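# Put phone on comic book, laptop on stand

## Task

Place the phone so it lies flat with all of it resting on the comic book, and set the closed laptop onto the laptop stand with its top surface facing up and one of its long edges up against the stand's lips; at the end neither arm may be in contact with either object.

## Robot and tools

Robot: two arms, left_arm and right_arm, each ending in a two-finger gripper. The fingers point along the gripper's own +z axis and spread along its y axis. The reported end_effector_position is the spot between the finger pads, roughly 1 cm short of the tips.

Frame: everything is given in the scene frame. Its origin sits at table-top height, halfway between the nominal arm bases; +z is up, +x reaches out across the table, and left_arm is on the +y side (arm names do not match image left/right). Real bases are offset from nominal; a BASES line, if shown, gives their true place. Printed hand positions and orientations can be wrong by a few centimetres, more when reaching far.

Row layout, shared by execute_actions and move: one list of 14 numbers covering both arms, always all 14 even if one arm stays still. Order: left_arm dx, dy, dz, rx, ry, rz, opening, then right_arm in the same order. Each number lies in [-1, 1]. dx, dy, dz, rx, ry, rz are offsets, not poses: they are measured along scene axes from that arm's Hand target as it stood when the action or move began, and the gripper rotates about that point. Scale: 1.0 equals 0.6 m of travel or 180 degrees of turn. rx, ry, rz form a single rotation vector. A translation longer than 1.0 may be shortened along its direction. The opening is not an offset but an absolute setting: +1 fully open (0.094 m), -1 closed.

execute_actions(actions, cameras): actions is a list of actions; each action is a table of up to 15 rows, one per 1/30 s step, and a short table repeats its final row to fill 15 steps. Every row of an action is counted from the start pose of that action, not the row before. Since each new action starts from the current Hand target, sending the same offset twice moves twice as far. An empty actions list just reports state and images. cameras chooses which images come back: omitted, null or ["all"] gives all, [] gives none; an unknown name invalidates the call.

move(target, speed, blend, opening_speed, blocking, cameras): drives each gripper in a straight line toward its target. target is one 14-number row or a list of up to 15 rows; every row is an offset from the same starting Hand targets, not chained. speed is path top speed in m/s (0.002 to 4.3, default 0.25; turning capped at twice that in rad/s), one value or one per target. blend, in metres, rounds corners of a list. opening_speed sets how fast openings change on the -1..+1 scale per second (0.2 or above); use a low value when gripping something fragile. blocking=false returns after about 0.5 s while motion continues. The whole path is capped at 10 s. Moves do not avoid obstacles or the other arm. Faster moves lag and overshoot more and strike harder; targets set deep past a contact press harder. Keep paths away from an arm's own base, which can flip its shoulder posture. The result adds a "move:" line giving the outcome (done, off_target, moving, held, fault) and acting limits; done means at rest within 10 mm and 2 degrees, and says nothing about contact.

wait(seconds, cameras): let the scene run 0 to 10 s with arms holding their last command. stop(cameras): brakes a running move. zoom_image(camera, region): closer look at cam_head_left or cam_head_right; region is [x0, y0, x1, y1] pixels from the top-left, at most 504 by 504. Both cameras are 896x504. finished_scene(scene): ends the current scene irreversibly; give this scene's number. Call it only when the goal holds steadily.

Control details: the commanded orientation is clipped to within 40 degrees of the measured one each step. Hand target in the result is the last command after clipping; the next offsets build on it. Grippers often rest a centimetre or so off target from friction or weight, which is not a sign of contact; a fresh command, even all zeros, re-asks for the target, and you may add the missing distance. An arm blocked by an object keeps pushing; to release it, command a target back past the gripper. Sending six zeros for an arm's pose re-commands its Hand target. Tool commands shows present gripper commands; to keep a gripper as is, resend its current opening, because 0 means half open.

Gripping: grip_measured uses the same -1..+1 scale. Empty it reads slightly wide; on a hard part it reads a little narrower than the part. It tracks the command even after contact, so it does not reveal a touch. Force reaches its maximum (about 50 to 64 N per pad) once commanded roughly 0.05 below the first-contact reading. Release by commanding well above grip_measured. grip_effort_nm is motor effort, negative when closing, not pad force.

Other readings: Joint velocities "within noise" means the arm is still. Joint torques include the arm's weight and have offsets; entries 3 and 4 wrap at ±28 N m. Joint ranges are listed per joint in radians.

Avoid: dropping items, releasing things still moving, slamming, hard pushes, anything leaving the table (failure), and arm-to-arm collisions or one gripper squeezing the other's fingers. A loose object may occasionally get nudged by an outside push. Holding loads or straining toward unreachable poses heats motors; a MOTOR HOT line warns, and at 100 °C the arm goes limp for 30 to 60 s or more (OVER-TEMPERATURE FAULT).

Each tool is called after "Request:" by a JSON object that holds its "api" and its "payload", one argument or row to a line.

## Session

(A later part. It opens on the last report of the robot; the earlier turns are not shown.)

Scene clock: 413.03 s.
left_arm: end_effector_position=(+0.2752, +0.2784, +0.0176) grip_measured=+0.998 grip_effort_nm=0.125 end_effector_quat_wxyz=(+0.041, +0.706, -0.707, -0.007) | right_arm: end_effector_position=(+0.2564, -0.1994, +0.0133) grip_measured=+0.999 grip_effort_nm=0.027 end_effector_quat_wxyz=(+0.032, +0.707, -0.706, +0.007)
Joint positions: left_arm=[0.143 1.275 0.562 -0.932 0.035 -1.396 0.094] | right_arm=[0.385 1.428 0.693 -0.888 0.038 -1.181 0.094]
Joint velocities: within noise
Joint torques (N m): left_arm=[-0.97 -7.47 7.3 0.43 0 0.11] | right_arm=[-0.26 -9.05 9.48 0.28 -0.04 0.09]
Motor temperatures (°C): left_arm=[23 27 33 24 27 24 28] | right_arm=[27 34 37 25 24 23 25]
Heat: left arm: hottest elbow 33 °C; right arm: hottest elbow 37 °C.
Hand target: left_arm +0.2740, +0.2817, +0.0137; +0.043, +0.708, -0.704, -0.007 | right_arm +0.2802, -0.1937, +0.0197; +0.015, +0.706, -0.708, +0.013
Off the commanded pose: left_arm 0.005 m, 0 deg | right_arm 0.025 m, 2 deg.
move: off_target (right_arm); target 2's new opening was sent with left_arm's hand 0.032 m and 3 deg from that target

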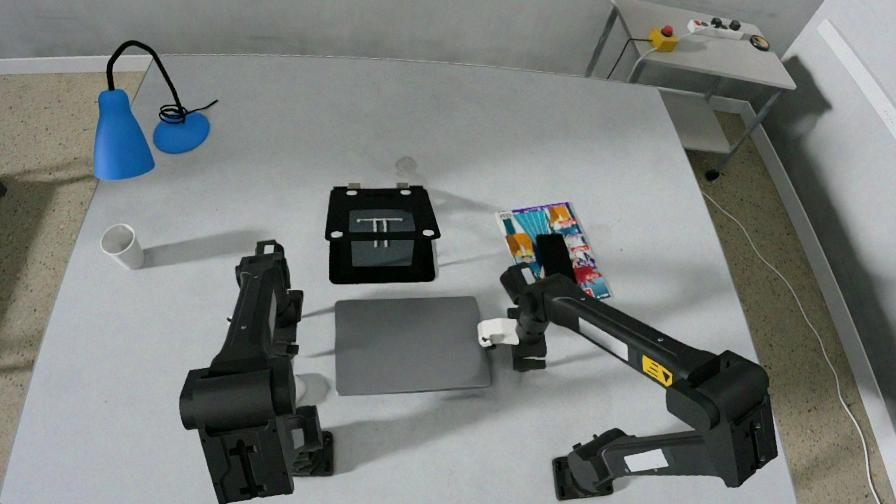

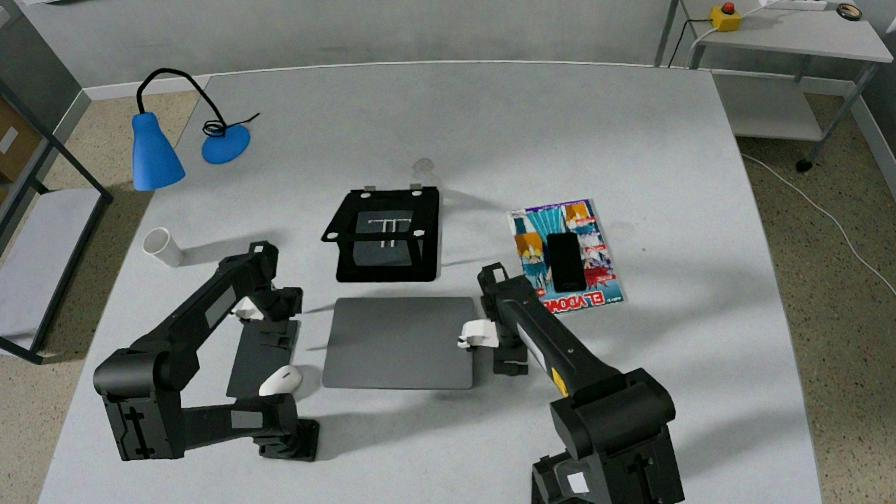

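Request:
{"api": "move", "payload": {
  "target": [
    [-0.045,-0.06,-0.0,0,0,0,1,0.02,0.03,-0.003,0,0,0,1],
    [-0.045,-0.17,0.0,0,0,0,1,0.02,0.1,-0.003,0,0,0,1]
  ],
  "speed": 0.07
}}

Request:
{"api": "zoom_image", "payload": {
  "camera": "cam_head_right",
  "region": [240, 260, 540, 460]
}}

Request:
{"api": "zoom_image", "payload": {
  "camera": "cam_head_left",
  "region": [260, 260, 560, 460]
}}

Scene clock: 418.93 s.
left_arm: end_effector_position=(+0.2454, +0.1921, +0.0134) grip_measured=+0.998 grip_effort_nm=0.125 end_effector_quat_wxyz=(+0.038, +0.717, -0.696, -0.017) | right_arm: end_effector_position=(+0.2757, -0.1480, +0.0126) grip_measured=+0.999 grip_effort_nm=0.032 end_effector_quat_wxyz=(+0.026, +0.705, -0.709, +0.011)
Joint positions: left_arm=[-0.223 1.203 0.49 -0.929 0.046 -1.793 0.094] | right_arm=[0.501 1.52 0.792 -0.888 0.035 -1.058 0.094]
Joint velocities: within noise
Joint torques (N m): left_arm=[-4.01 -5.89 8.2 0.59 0.75 -0.13] | right_arm=[1.26 -10.46 9.52 -0.02 -0.06 0.26]
Motor temperatures (°C): left_arm=[23 27 33 24 27 24 28] | right_arm=[27 34 37 25 24 23 25]
Heat: left arm: hottest elbow 33 °C; right arm: hottest elbow 37 °C.
Hand target: left_arm +0.2470, +0.1798, +0.0136; +0.043, +0.708, -0.704, -0.007 | right_arm +0.2922, -0.1337, +0.0178; +0.015, +0.706, -0.708, +0.013
Off the commanded pose: left_arm 0.012 m, 2 deg | right_arm 0.022 m, 1 deg.
move: off_target (left_arm, right_arm)

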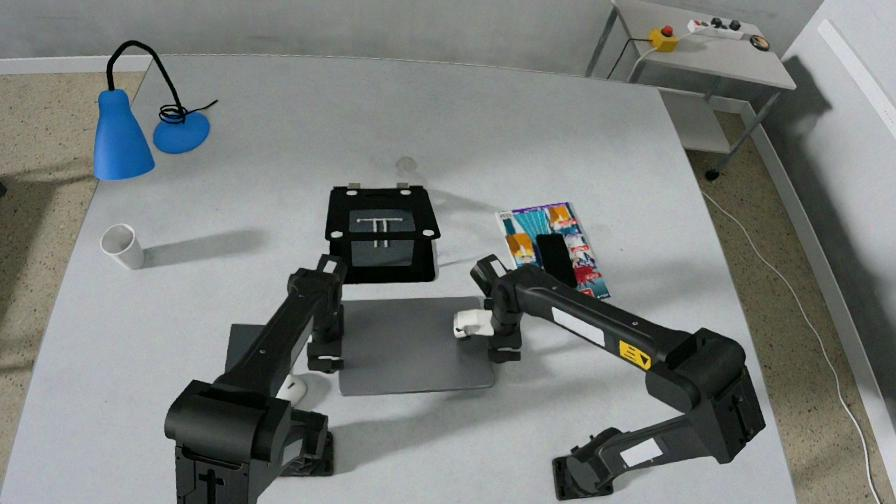

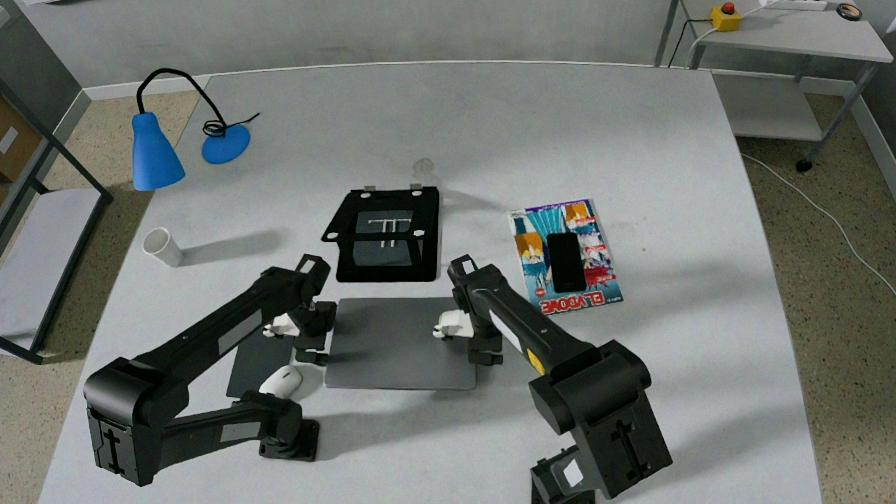

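Scaled by 1.680.

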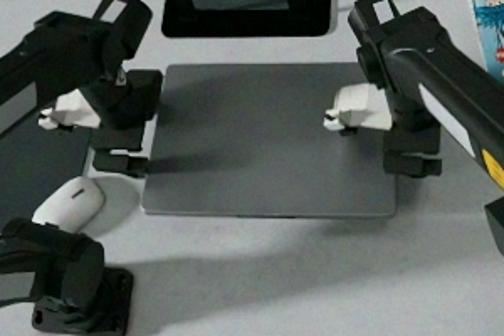

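Scaled by 1.680.

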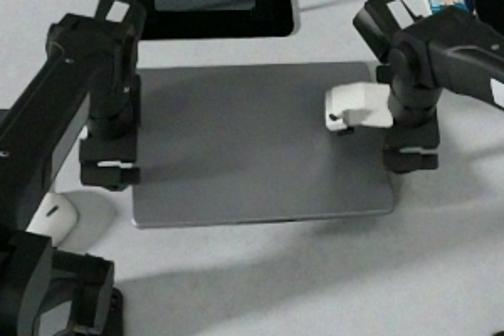

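Request:
{"api": "move", "payload": {
  "target": [0,-0.06,0.0,0,0,0,1,-0.03,0.09,0,0,0,0,1],
  "speed": 0.06,
  "cameras": ["cam_head_left"]
}}

Request:
{"api": "zoom_image", "payload": {
  "camera": "cam_head_left",
  "region": [260, 260, 560, 460]
}}

Scene clock: 422.90 s.
left_arm: end_effector_position=(+0.2425, +0.1864, +0.0134) grip_measured=+0.998 grip_effort_nm=0.115 end_effector_quat_wxyz=(+0.013, +0.699, -0.714, -0.036) | right_arm: end_effector_position=(+0.2559, -0.1456, +0.0140) grip_measured=+0.999 grip_effort_nm=0.017 end_effector_quat_wxyz=(+0.066, +0.724, -0.686, +0.033)
Joint positions: left_arm=[-0.298 1.203 0.49 -0.934 -0.014 -1.818 0.094] | right_arm=[0.568 1.522 0.792 -0.954 0.095 -1.045 0.094]
Joint velocities: within noise
Joint torques (N m): left_arm=[-8 -4.78 10.21 1.01 3.4 -1.08] | right_arm=[6.59 -9.11 11.78 1.17 -2.57 1.3]
Motor temperatures (°C): left_arm=[23 27 33 24 28 24 28] | right_arm=[27 34 37 25 24 23 25]
Heat: left arm: hottest elbow 33 °C; right arm: hottest elbow 37 °C.
Hand target: left_arm +0.2470, +0.1438, +0.0136; +0.043, +0.708, -0.705, -0.007 | right_arm +0.2741, -0.0797, +0.0178; +0.015, +0.706, -0.708, +0.013
Off the commanded pose: left_arm 0.043 m, 5 deg | right_arm 0.068 m, 7 deg.
move: off_target (left_arm, right_arm)
Images, in order (width x height): cam_head_left 896x504.

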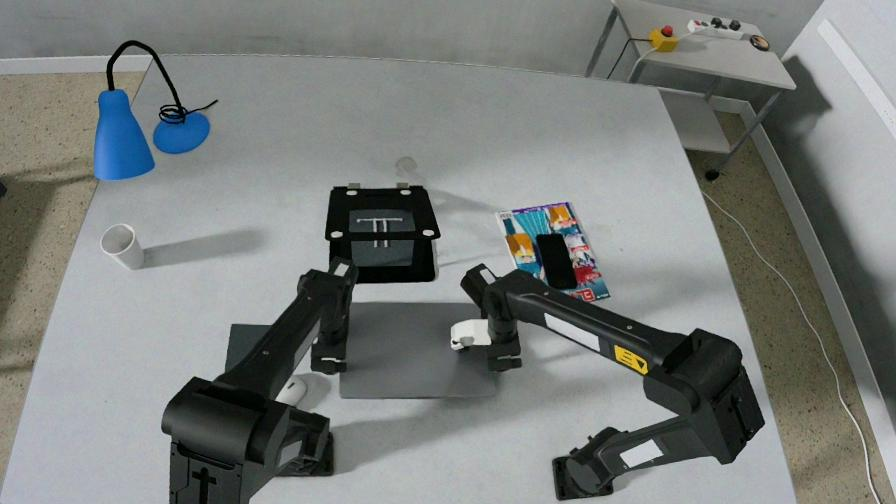

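Scaled by 1.680.

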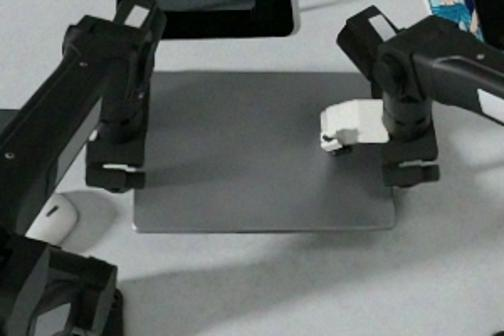

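Request:
{"api": "move", "payload": {
  "target": [0,-0.02,0.1,0,0,0,1,-0.02,0.01,0.1,0,0,0,1],
  "speed": 0.05
}}

Request:
{"api": "zoom_image", "payload": {
  "camera": "cam_head_left",
  "region": [260, 240, 560, 460]
}}

Request:
{"api": "zoom_image", "payload": {
  "camera": "cam_head_right",
  "region": [260, 240, 560, 460]
}}

Scene clock: 429.20 s.
left_arm: end_effector_position=(+0.2239, +0.1455, +0.0553) grip_measured=+0.998 grip_effort_nm=0.115 end_effector_quat_wxyz=(+0.056, +0.710, -0.701, -0.038) | right_arm: end_effector_position=(+0.2471, -0.0887, +0.0645) grip_measured=+0.999 grip_effort_nm=0.017 end_effector_quat_wxyz=(+0.041, +0.706, -0.707, +0.009)
Joint positions: left_arm=[-0.432 1.124 0.566 -1.125 0.076 -1.984 0.094] | right_arm=[0.683 1.468 0.902 -1.085 0.027 -0.879 0.094]
Joint velocities: within noise
Joint torques (N m): left_arm=[-2.96 -5.77 14 0.38 -0.04 -0.11] | right_arm=[0.97 -12.98 9.8 0.24 0.06 0.24]
Motor temperatures (°C): left_arm=[23 27 33 24 32 24 28] | right_arm=[27 34 38 25 27 24 25]
Heat: left arm: hottest elbow 33 °C; right arm: hottest elbow 38 °C.
Hand target: left_arm +0.2470, +0.1318, +0.0736; +0.043, +0.708, -0.705, -0.007 | right_arm +0.2622, -0.0737, +0.0779; +0.015, +0.706, -0.708, +0.013
Off the commanded pose: left_arm 0.032 m, 4 deg | right_arm 0.025 m, 3 deg.
move: off_target (left_arm, right_arm)

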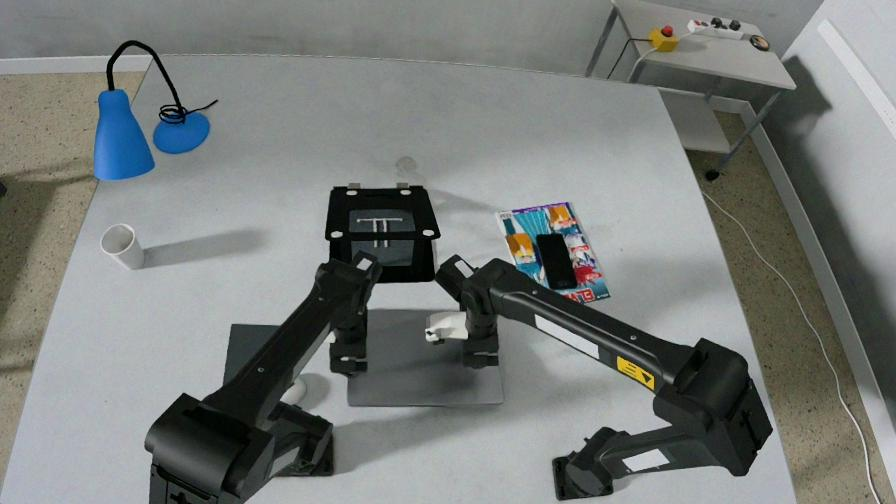

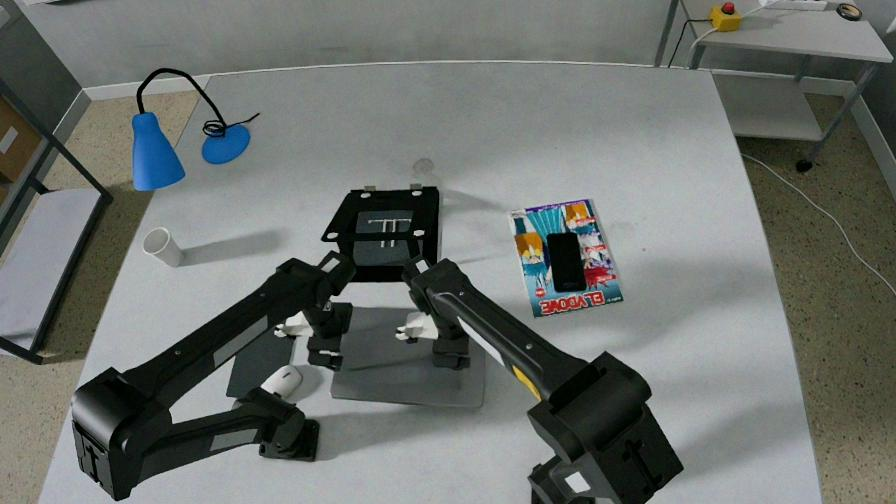

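Scaled by 1.680.

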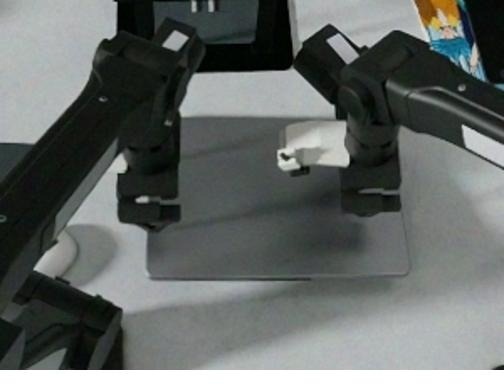

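Scaled by 1.680.

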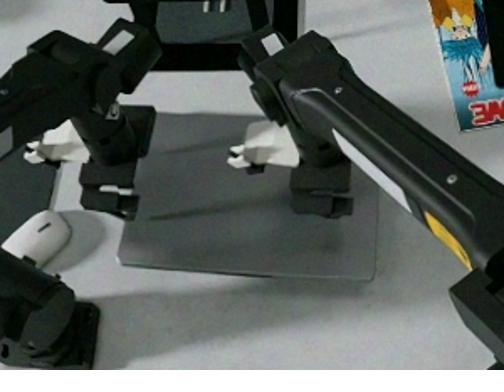

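Request:
{"api": "move", "payload": {
  "target": [
    [0,0,0.1,0,0,0,1,0,0,0.1,0,0,0,1],
    [0,0.28,0.1,0,0,0,1,-0.02,-0.26,0.1,0,0,0,1],
    [0,0.3,0.1,-0.28,0,0,1,-0.02,-0.28,0.1,0.28,0,0,1],
    [0,0.3,-0.09,-0.28,0,0,1,-0.02,-0.28,-0.095,0.28,0,0,1]
  ],
  "speed": 0.2
}}

Request:
{"api": "zoom_image", "payload": {
  "camera": "cam_head_left",
  "region": [240, 260, 560, 460]
}}

Request:
{"api": "zoom_image", "payload": {
  "camera": "cam_head_right",
  "region": [240, 260, 560, 460]
}}

Scene clock: 441.20 s.
left_arm: end_effector_position=(+0.2489, +0.3105, +0.0403) grip_measured=+0.998 grip_effort_nm=0.115 end_effector_quat_wxyz=(+0.340, +0.621, -0.642, +0.294) | right_arm: end_effector_position=(+0.2530, -0.2407, +0.0272) grip_measured=+0.999 grip_effort_nm=0.017 end_effector_quat_wxyz=(-0.289, +0.651, -0.642, -0.284)
Joint positions: left_arm=[0.7 1.677 0.755 -1.425 0.581 -0.565 0.094] | right_arm=[-0.209 1.505 0.61 -0.893 -0.812 -1.882 0.094]
Joint velocities: within noise
Joint torques (N m): left_arm=[-0.67 -7.77 3.74 1.14 0.07 0.06] | right_arm=[0.03 -8.76 4.3 0.2 -0.52 0.17]
Motor temperatures (°C): left_arm=[23 27 34 24 30 24 28] | right_arm=[27 34 38 25 26 24 25]
Heat: left arm: hottest elbow 34 °C; right arm: hottest elbow 38 °C.
Hand target: left_arm +0.2471, +0.3118, +0.0197; +0.340, +0.623, -0.640, +0.294 | right_arm +0.2501, -0.2416, +0.0209; -0.287, +0.645, -0.646, -0.290
Off the commanded pose: left_arm 0.021 m, 0 deg | right_arm 0.007 m, 1 deg.
move: off_target (left_arm)

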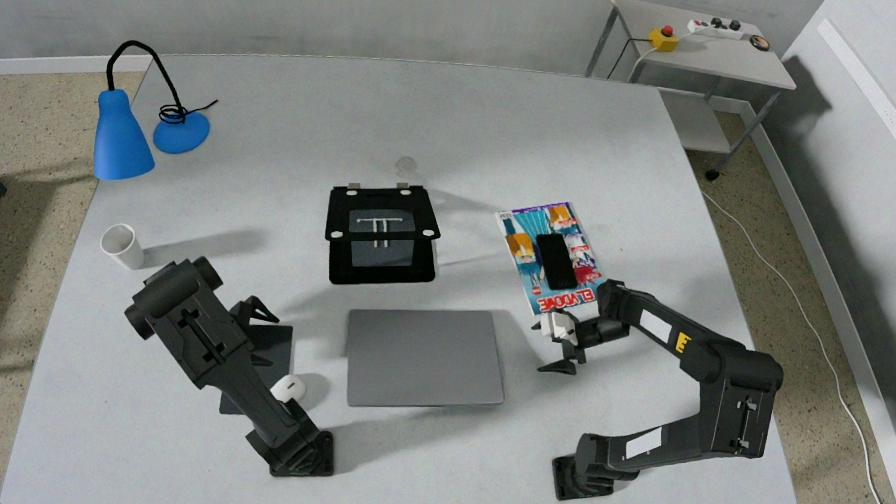

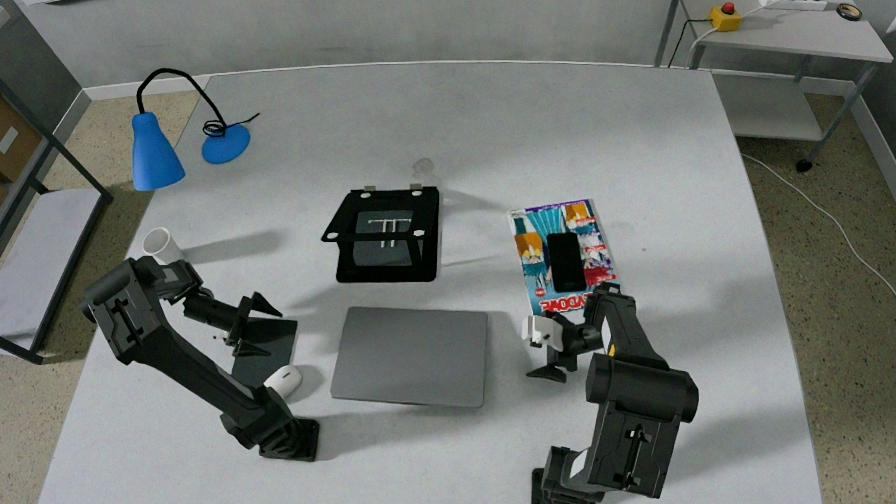

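Scaled by 1.575.

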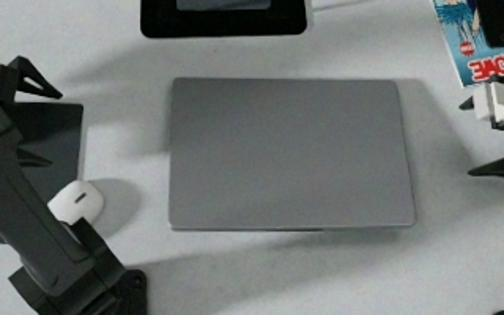

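Scaled by 1.575.

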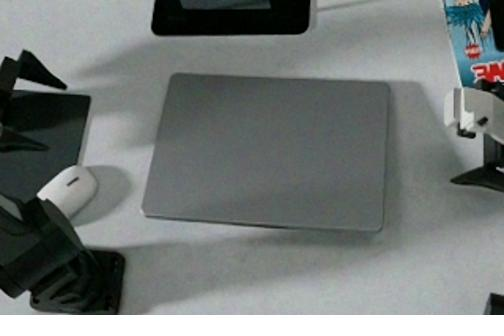

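Request:
{"api": "move", "payload": {
  "target": [
    [-0.065,-0.03,-0.0,-0.07,0,0,1,-0.03,0.02,0.0,0.07,0,0,1],
    [-0.065,-0.06,-0.035,-0.07,0,0,1,-0.03,0.03,-0.02,0.07,0,0,1]
  ],
  "speed": 0.1
}}

Request:
{"api": "zoom_image", "payload": {
  "camera": "cam_head_left",
  "region": [240, 260, 560, 460]
}}

Request:
{"api": "zoom_image", "payload": {
  "camera": "cam_head_right",
  "region": [240, 260, 560, 460]
}}

Scene clock: 448.97 s.
left_arm: end_effector_position=(+0.2392, +0.3118, +0.0483) grip_measured=+0.998 grip_effort_nm=0.110 end_effector_quat_wxyz=(-0.341, -0.581, +0.640, -0.370) | right_arm: end_effector_position=(+0.2379, -0.2267, +0.0148) grip_measured=+0.999 grip_effort_nm=0.012 end_effector_quat_wxyz=(-0.361, +0.614, -0.609, -0.350)
Joint positions: left_arm=[0.779 1.723 0.749 -1.504 0.639 -0.348 0.094] | right_arm=[-0.25 1.644 0.575 -0.888 -1.007 -2.039 0.094]
Joint velocities: within noise
Joint torques (N m): left_arm=[-2.37 -2.78 -4.37 1.81 -0.29 -0.17] | right_arm=[0.85 -9.17 2.69 0.06 -0.55 0.2]
Motor temperatures (°C): left_arm=[23 27 33 24 29 24 27] | right_arm=[27 34 37 25 25 24 25]
Heat: left arm: hottest elbow 33 °C; right arm: hottest elbow 37 °C.
Hand target: left_arm +0.2080, +0.2758, -0.0013; -0.407, -0.582, +0.604, -0.362 | right_arm +0.2321, -0.2237, +0.0088; -0.356, +0.610, -0.611, -0.359
Off the commanded pose: left_arm 0.069 m, 9 deg | right_arm 0.009 m, 1 deg.
move: off_target (left_arm)

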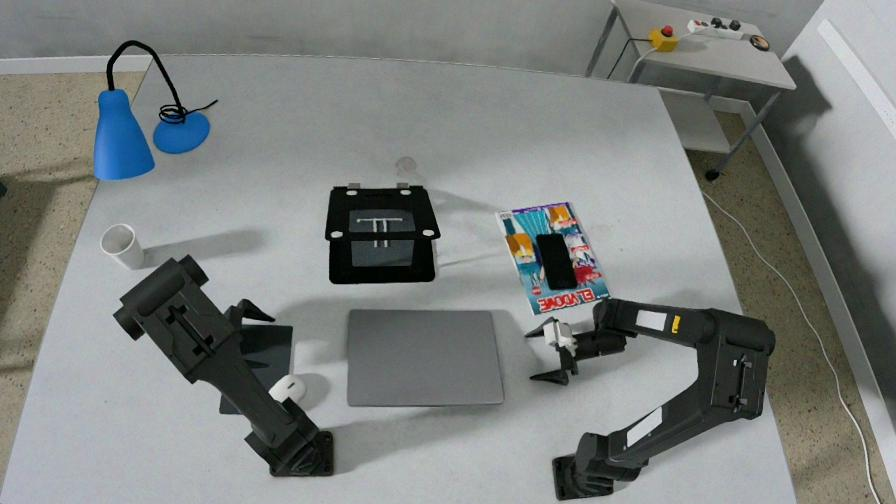

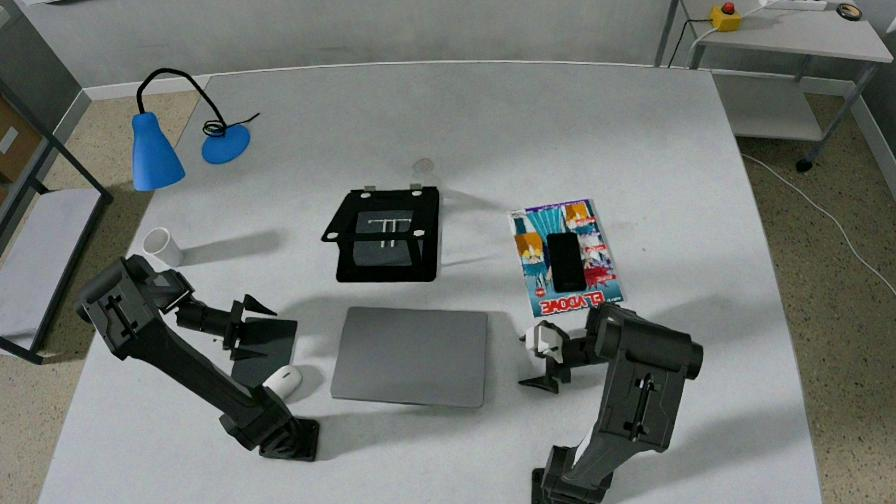

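Scaled by 1.575.

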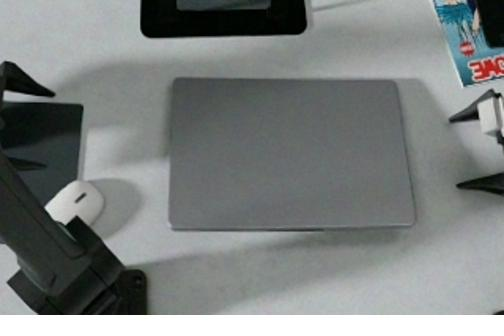

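Scaled by 1.575.

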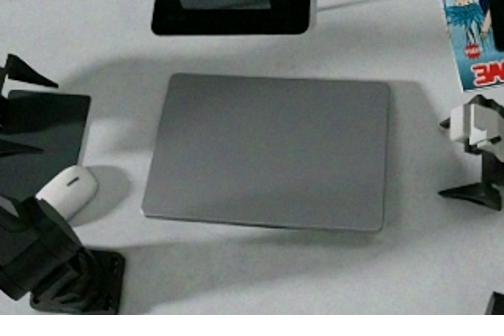

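Request:
{"api": "move", "payload": {
  "target": [
    [0.1,0.1,0.25,0,0,0,1,0.03,-0.1,0.1,0,0,0,1],
    [0.3,0.45,0.5,0.35,0,0,1,0.03,0.0,0.35,-0.35,0,0,1]
  ],
  "speed": 0.25
}}

Request:
{"api": "zoom_image", "payload": {
  "camera": "cam_head_left",
  "region": [240, 330, 360, 450]
}}

Request:
{"api": "zoom_image", "payload": {
  "camera": "cam_head_right",
  "region": [240, 330, 360, 450]
}}

Scene clock: 458.80 s.
left_arm: end_effector_position=(+0.3717, +0.5395, +0.2767) grip_measured=+0.998 grip_effort_nm=0.105 end_effector_quat_wxyz=(+0.033, +0.711, -0.703, -0.004) | right_arm: end_effector_position=(+0.2345, -0.2315, +0.2003) grip_measured=+0.999 grip_effort_nm=0.022 end_effector_quat_wxyz=(+0.030, +0.705, -0.709, +0.004)
Joint positions: left_arm=[0.687 1.563 1.595 -1.67 -0.003 -0.866 0.094] | right_arm=[0.306 1.094 0.956 -1.482 0.035 -1.253 0.094]
Joint velocities: within noise
Joint torques (N m): left_arm=[-2.84 -14.92 16.79 -0.09 -0.25 -0.1] | right_arm=[1.32 -6.3 12.51 -0.4 0.07 0.17]
Motor temperatures (°C): left_arm=[23 27 33 24 28 24 27] | right_arm=[27 33 37 25 25 23 25]
Heat: left arm: hottest elbow 33 °C; right arm: hottest elbow 37 °C.
Hand target: left_arm +0.3880, +0.5457, +0.2987; +0.042, +0.709, -0.704, -0.007 | right_arm +0.2502, -0.2236, +0.2189; +0.015, +0.706, -0.708, +0.013
Off the commanded pose: left_arm 0.028 m, 1 deg | right_arm 0.025 m, 2 deg.
joint sent to its limit (left arm) — joint 4 (wrist pitch), lower limit. The joint targets are off in orientation, not in position.
move: off_target (left_arm, right_arm)

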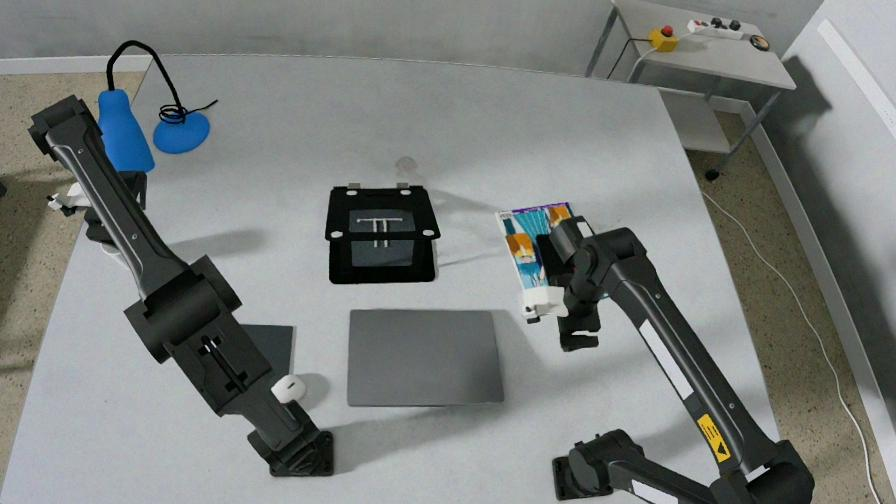

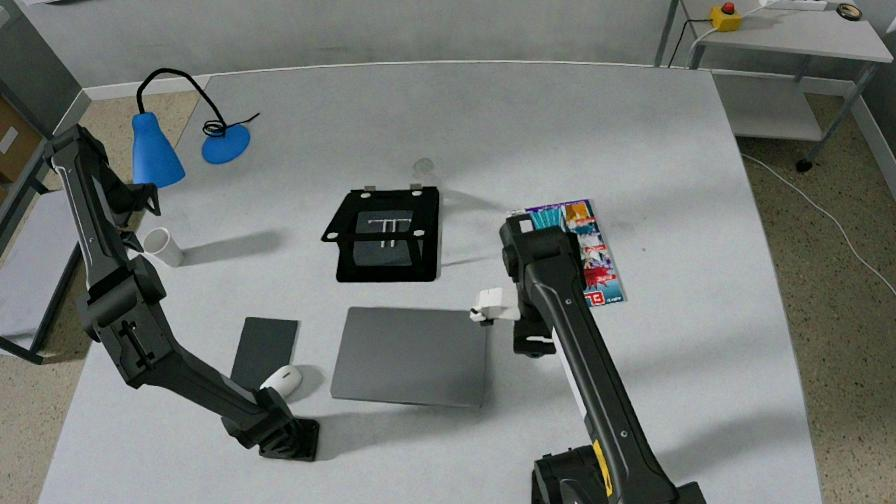

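Scaled by 4.200.

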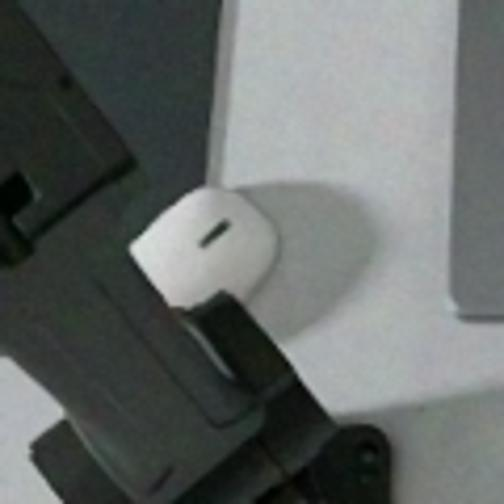

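Scaled by 4.200.

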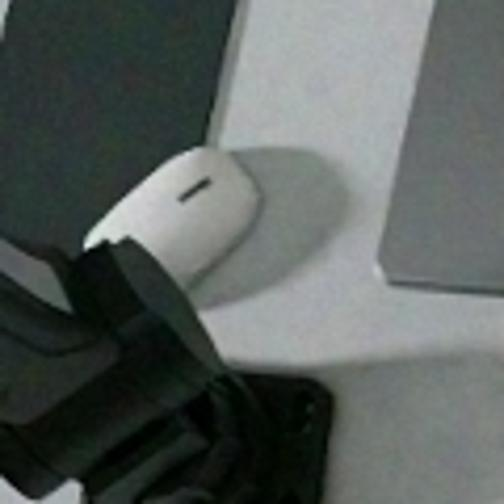

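Request:
{"api": "move", "payload": {
  "target": [-0.45,0.42,0,0,0,0,1,0,0,0.05,0,0,0,1],
  "cameras": []
}}

Request:
{"api": "move", "payload": {
  "target": [
    [0,0,0,0,0,0,1,0.1,0.4,0,0,0,0.1,1],
    [0,0,0,0,0,0,1,-0.18,0.93,-0.05,0,0,0.17,1]
  ],
  "speed": 0.3
}}

Request:
{"api": "zoom_image", "payload": {
  "camera": "cam_head_left",
  "region": [220, 280, 400, 460]
}}

Request:
{"api": "zoom_image", "payload": {
  "camera": "cam_head_right",
  "region": [220, 280, 400, 460]
}}

Scene clock: 469.20 s.
left_arm: end_effector_position=(+0.1161, +0.7831, +0.2762) grip_measured=+0.998 grip_effort_nm=0.110 end_effector_quat_wxyz=(+0.019, +0.710, -0.703, -0.022) | right_arm: end_effector_position=(+0.2357, -0.2311, +0.2284) grip_measured=+0.999 grip_effort_nm=0.017 end_effector_quat_wxyz=(+0.033, +0.704, -0.709, +0.003)
Joint positions: left_arm=[1.368 1.784 1.877 -1.671 -0.058 -0.185 0.094] | right_arm=[0.306 1.094 1.03 -1.562 0.035 -1.252 0.094]
Joint velocities: within noise
Joint torques (N m): left_arm=[-1.03 -18.49 16.83 -0.01 -0.14 0.09] | right_arm=[1.2 -6.83 12.7 -0.35 0.06 0.22]
Motor temperatures (°C): left_arm=[23 27 35 24 28 24 27] | right_arm=[27 33 39 25 25 23 25]
Heat: left arm: hottest elbow 35 °C; right arm: hottest elbow 39 °C.
Hand target: left_arm +0.1180, +0.7978, +0.2988; +0.042, +0.709, -0.704, -0.007 | right_arm +0.2501, -0.2237, +0.2488; +0.015, +0.706, -0.708, +0.013
Off the commanded pose: left_arm 0.027 m, 3 deg | right_arm 0.026 m, 2 deg.
joint sent to its limit (left arm) — joint 4 (wrist pitch), lower limit. The joint targets are off in orientation, not in position.
move: off_target (left_arm, right_arm)
No camera images: "cameras" was empty.

Scene clock: 472.03 s.
left_arm: end_effector_position=(+0.1161, +0.7831, +0.2762) grip_measured=+0.998 grip_effort_nm=0.110 end_effector_quat_wxyz=(+0.019, +0.710, -0.703, -0.022) | right_arm: end_effector_position=(+0.1710, +0.2503, +0.2117) grip_measured=+1.000 grip_effort_nm=0.022 end_effector_quat_wxyz=(+0.015, +0.861, -0.509, +0.016)
Joint positions: left_arm=[1.368 1.784 1.877 -1.671 -0.058 -0.184 0.094] | right_arm=[1.231 1.939 1.933 -1.602 0.026 -0.837 0.094]
Joint velocities: within noise
Joint torques (N m): left_arm=[-1.9 -18.14 16.79 -0.17 -0.2 0.02] | right_arm=[-0.15 -24.23 7.28 0.17 0.06 0.09]
Motor temperatures (°C): left_arm=[23 27 35 24 28 24 27] | right_arm=[27 33 39 25 25 23 25]
Heat: left arm: hottest elbow 35 °C; right arm: hottest elbow 39 °C.
Hand target: left_arm +0.1180, +0.7978, +0.2988; +0.042, +0.709, -0.704, -0.007 | right_arm +0.1746, +0.2448, +0.2176; +0.011, +0.860, -0.510, +0.016 (not the last commanded pose)
Off the commanded pose: left_arm 0.027 m, 3 deg | right_arm 0.089 m, 2 deg.
joint sent to its limit (left arm) — joint 4 (wrist pitch), lower limit.
move: held (right_arm; a check stopped the path), off_target (left_arm); path passed 1 of 2 targets; limits=held
pose unreachable (right arm): on one or more control steps of this call, first in action 0 (counted from 0), this arm could not follow its commanded pose, so it was not sent that pose on those steps. It may still have moved: this result reports where it is.
cause: moving toward the commanded pose would bring a part of the arm too close to another arm (this arm's fingers and the left arm's upper arm (the part past joint 2), along the way the arms are being sent, or toward where that arm still pushes).

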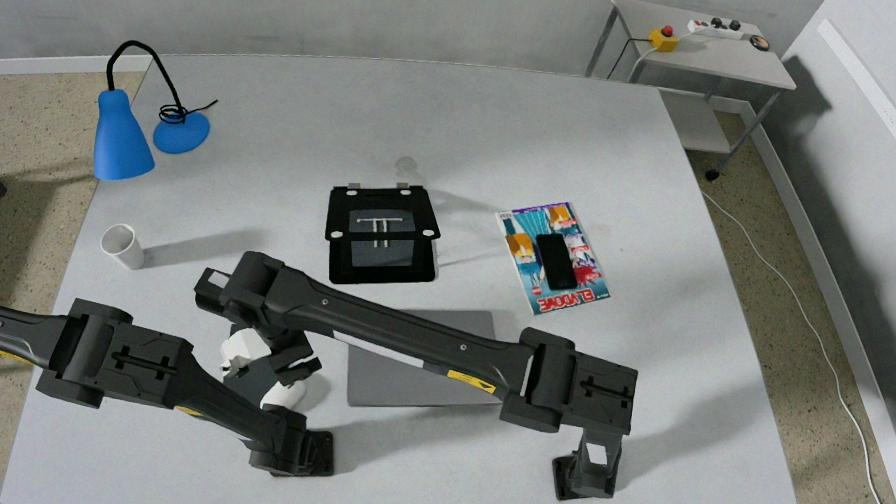

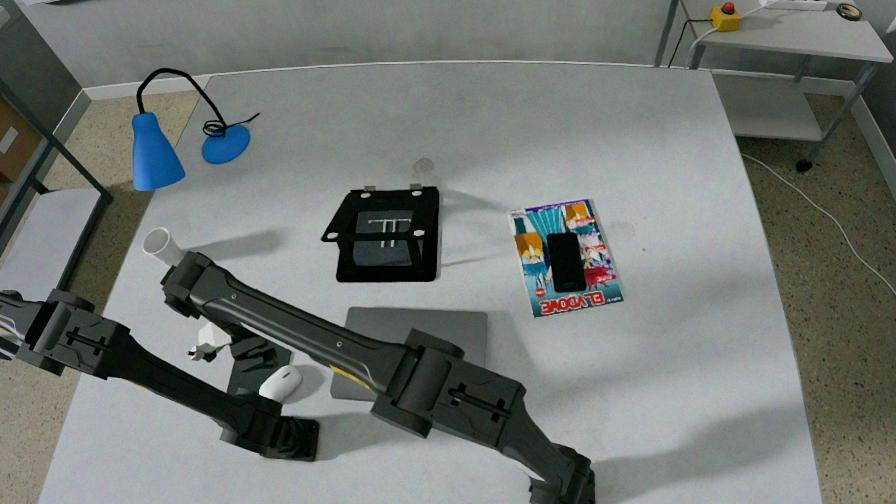

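Scaled by 2.800.

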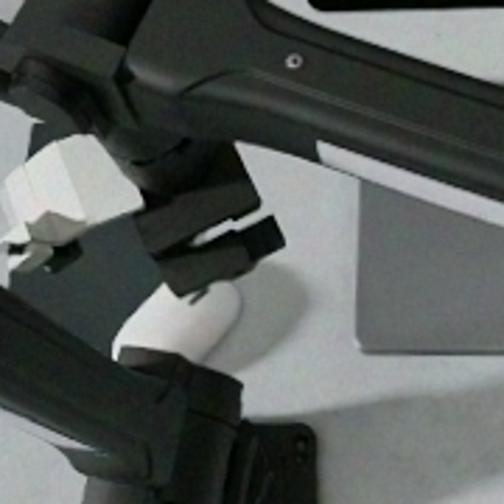

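Scaled by 2.800.

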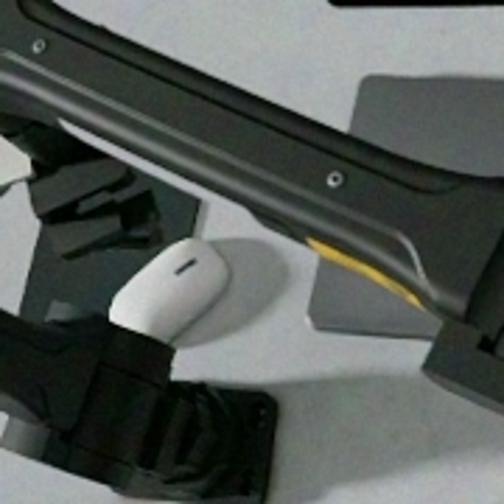

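Request:
{"api": "move", "payload": {
  "target": [
    [0,0,0,0,0,0,1,0.12,-0.6,0.1,0,0,0,1],
    [0,0,0,0,0,0,1,0.12,-1.0,0.1,0.356,-0.004,-0.29,1]
  ],
  "speed": 0.35,
  "cameras": []
}}

Request:
{"api": "move", "payload": {
  "target": [
    [0.4,-0.3,0,0.047,-0.228,-0.371,1,0,0,0,0,0,0,1],
    [0.3,-0.75,-0.15,0.095,-0.456,-0.742,1,0,0,0,0,0,0,1]
  ],
  "speed": 0.4
}}

Scene clock: 507.10 s.
left_arm: end_effector_position=(+0.1161, +0.7831, +0.2762) grip_measured=+0.998 grip_effort_nm=0.110 end_effector_quat_wxyz=(+0.019, +0.710, -0.704, -0.022) | right_arm: end_effector_position=(+0.2492, -0.3536, +0.2835) grip_measured=+1.000 grip_effort_nm=0.012 end_effector_quat_wxyz=(+0.432, -0.444, +0.751, +0.228)
Joint positions: left_arm=[1.368 1.784 1.877 -1.671 -0.058 -0.184 0.094] | right_arm=[-0.703 1.076 0.942 -1.671 -1.004 -1.895 0.094]
Joint velocities: within noise
Joint torques (N m): left_arm=[-1.08 -18.61 16.9 -0.08 -0.17 0] | right_arm=[-0.09 -6.07 7.23 -0.62 -0.57 0.1]
Motor temperatures (°C): left_arm=[23 30 37 24 27 24 27] | right_arm=[27 35 38 25 24 23 25]
Heat: left arm: hottest elbow 37 °C; right arm: hottest elbow 38 °C.
Hand target: left_arm +0.1180, +0.7978, +0.2988; +0.042, +0.708, -0.704, -0.007 | right_arm +0.2466, -0.3552, +0.2775; +0.429, -0.439, +0.750, +0.248
Off the commanded pose: left_arm 0.027 m, 3 deg | right_arm 0.007 m, 2 deg.
joint sent to its limit (left arm) — joint 4 (wrist pitch), lower limit. The joint targets are off in orientation, not in position.
joint sent to its limit (right arm) — joint 4 (wrist pitch), lower limit. The joint targets still meet the commanded pose.
move: off_target (left_arm)
No camera images: "cameras" was empty.

Scene clock: 511.57 s.
left_arm: end_effector_position=(+0.2991, +0.3537, +0.2091) grip_measured=+0.999 grip_effort_nm=0.090 end_effector_quat_wxyz=(+0.416, +0.406, +0.779, -0.236) | right_arm: end_effector_position=(+0.2491, -0.3536, +0.2835) grip_measured=+1.000 grip_effort_nm=0.012 end_effector_quat_wxyz=(+0.432, -0.444, +0.751, +0.228)
Joint positions: left_arm=[0.858 1.279 0.893 -1.63 0.927 2.073 0.094] | right_arm=[-0.703 1.076 0.942 -1.672 -1.004 -1.896 0.094]
Joint velocities: within noise
Joint torques (N m): left_arm=[-2.67 -9.7 7.94 -0.12 0.41 0.11] | right_arm=[-0.21 -5.77 7.04 -0.59 -0.57 0.09]
Motor temperatures (°C): left_arm=[23 29 37 24 27 24 27] | right_arm=[27 35 38 25 25 23 25]
Heat: left arm: hottest elbow 37 °C; right arm: hottest elbow 38 °C.
Hand target: left_arm +0.2981, +0.3478, +0.2089; +0.433, +0.440, +0.746, -0.250 | right_arm +0.2466, -0.3552, +0.2775; +0.429, -0.439, +0.750, +0.248
Off the commanded pose: left_arm 0.006 m, 6 deg | right_arm 0.007 m, 2 deg.
joint sent to its limit (left arm) — joint 6 (wrist roll), upper limit. The joint targets are off in orientation, not in position.
joint sent to its limit (right arm) — joint 4 (wrist pitch), lower limit. The joint targets still meet the commanded pose.
move: off_target (left_arm)

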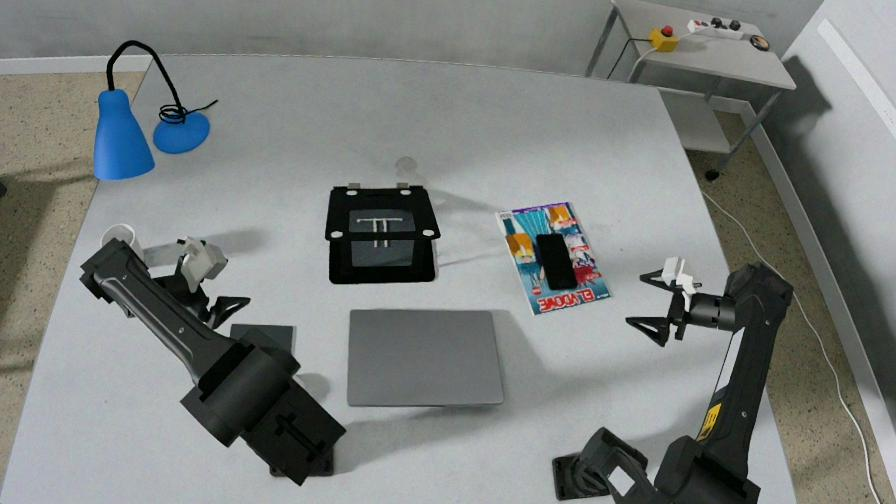

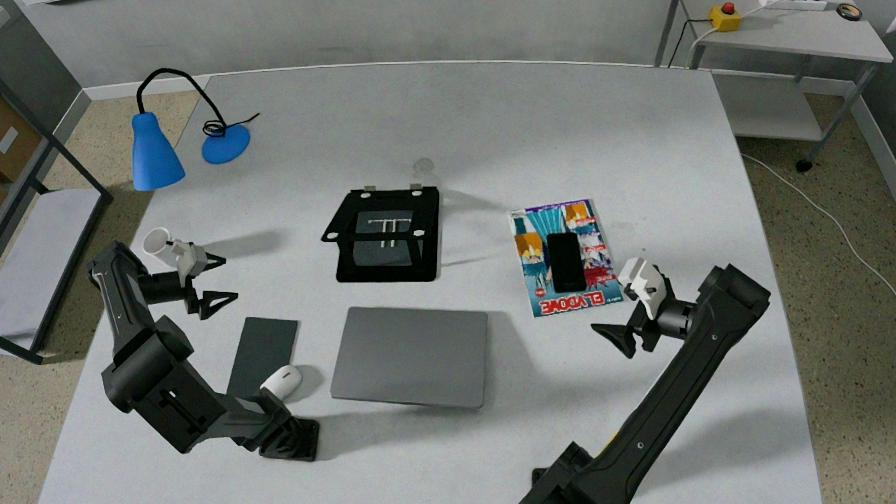

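Request:
{"api": "move", "payload": {
  "target": [-0.04,-0.08,-0.3,0,0,0,1,0.0,0.12,-0.415,0,0,0,1],
  "speed": 0.2
}}

Request:
{"api": "zoom_image", "payload": {
  "camera": "cam_head_left",
  "region": [240, 260, 600, 460]
}}

Request:
{"api": "zoom_image", "payload": {
  "camera": "cam_head_right",
  "region": [240, 260, 600, 460]
}}

Scene clock: 518.23 s.
left_arm: end_effector_position=(+0.2749, +0.3050, +0.0321) grip_measured=+0.999 grip_effort_nm=0.090 end_effector_quat_wxyz=(+0.424, +0.424, +0.765, -0.236) | right_arm: end_effector_position=(+0.2511, -0.2892, +0.0344) grip_measured=+1.000 grip_effort_nm=0.012 end_effector_quat_wxyz=(+0.435, -0.440, +0.749, +0.239)
Joint positions: left_arm=[0.812 1.529 0.53 -0.995 0.952 2.073 0.094] | right_arm=[-0.486 1.375 0.383 -0.484 -1.035 -1.489 0.094]
Joint velocities: within noise
Joint torques (N m): left_arm=[-1.96 -8.76 4.27 0.03 0.61 0.13] | right_arm=[1.44 -6.48 3.82 0.62 -0.52 0.23]
Motor temperatures (°C): left_arm=[23 29 37 24 28 24 27] | right_arm=[27 35 37 25 25 23 25]
Heat: left arm: hottest elbow 37 °C; right arm: hottest elbow 37 °C.
Hand target: left_arm +0.2740, +0.2999, +0.0288; +0.433, +0.440, +0.746, -0.250 | right_arm +0.2465, -0.2832, +0.0285; +0.429, -0.439, +0.750, +0.249
Off the commanded pose: left_arm 0.006 m, 3 deg | right_arm 0.010 m, 1 deg.
joint sent to its limit (left arm) — joint 6 (wrist roll), upper limit. The joint targets still meet the commanded pose.
move: off_target (left_arm)

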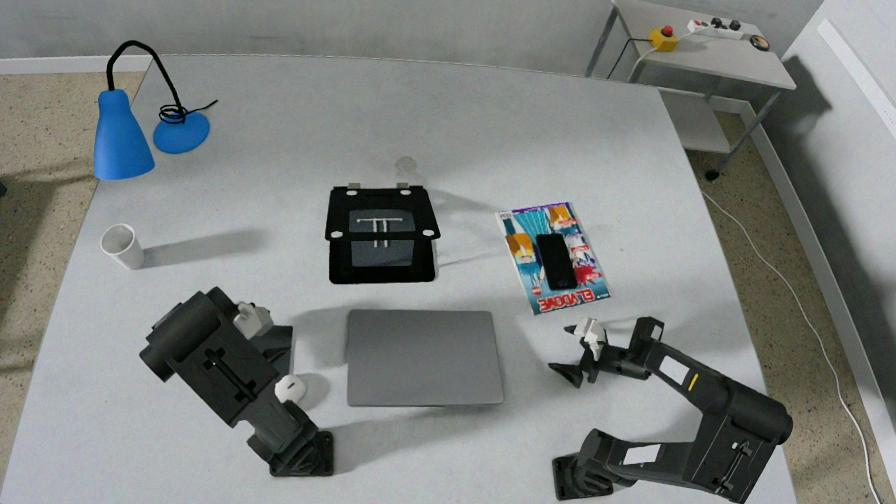

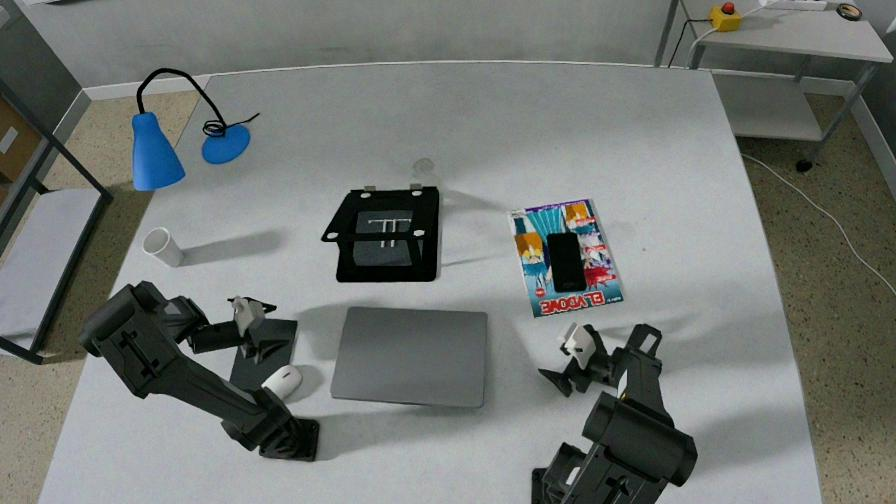

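Scaled by 1.400.

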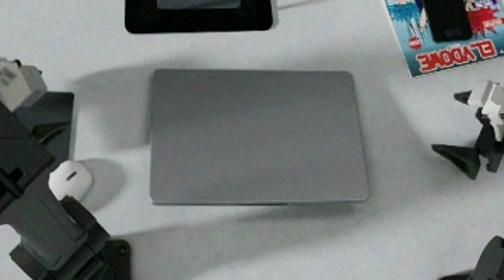

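Scaled by 1.400.

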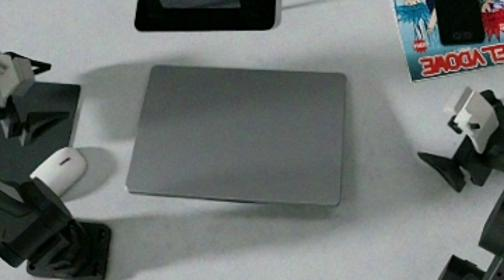

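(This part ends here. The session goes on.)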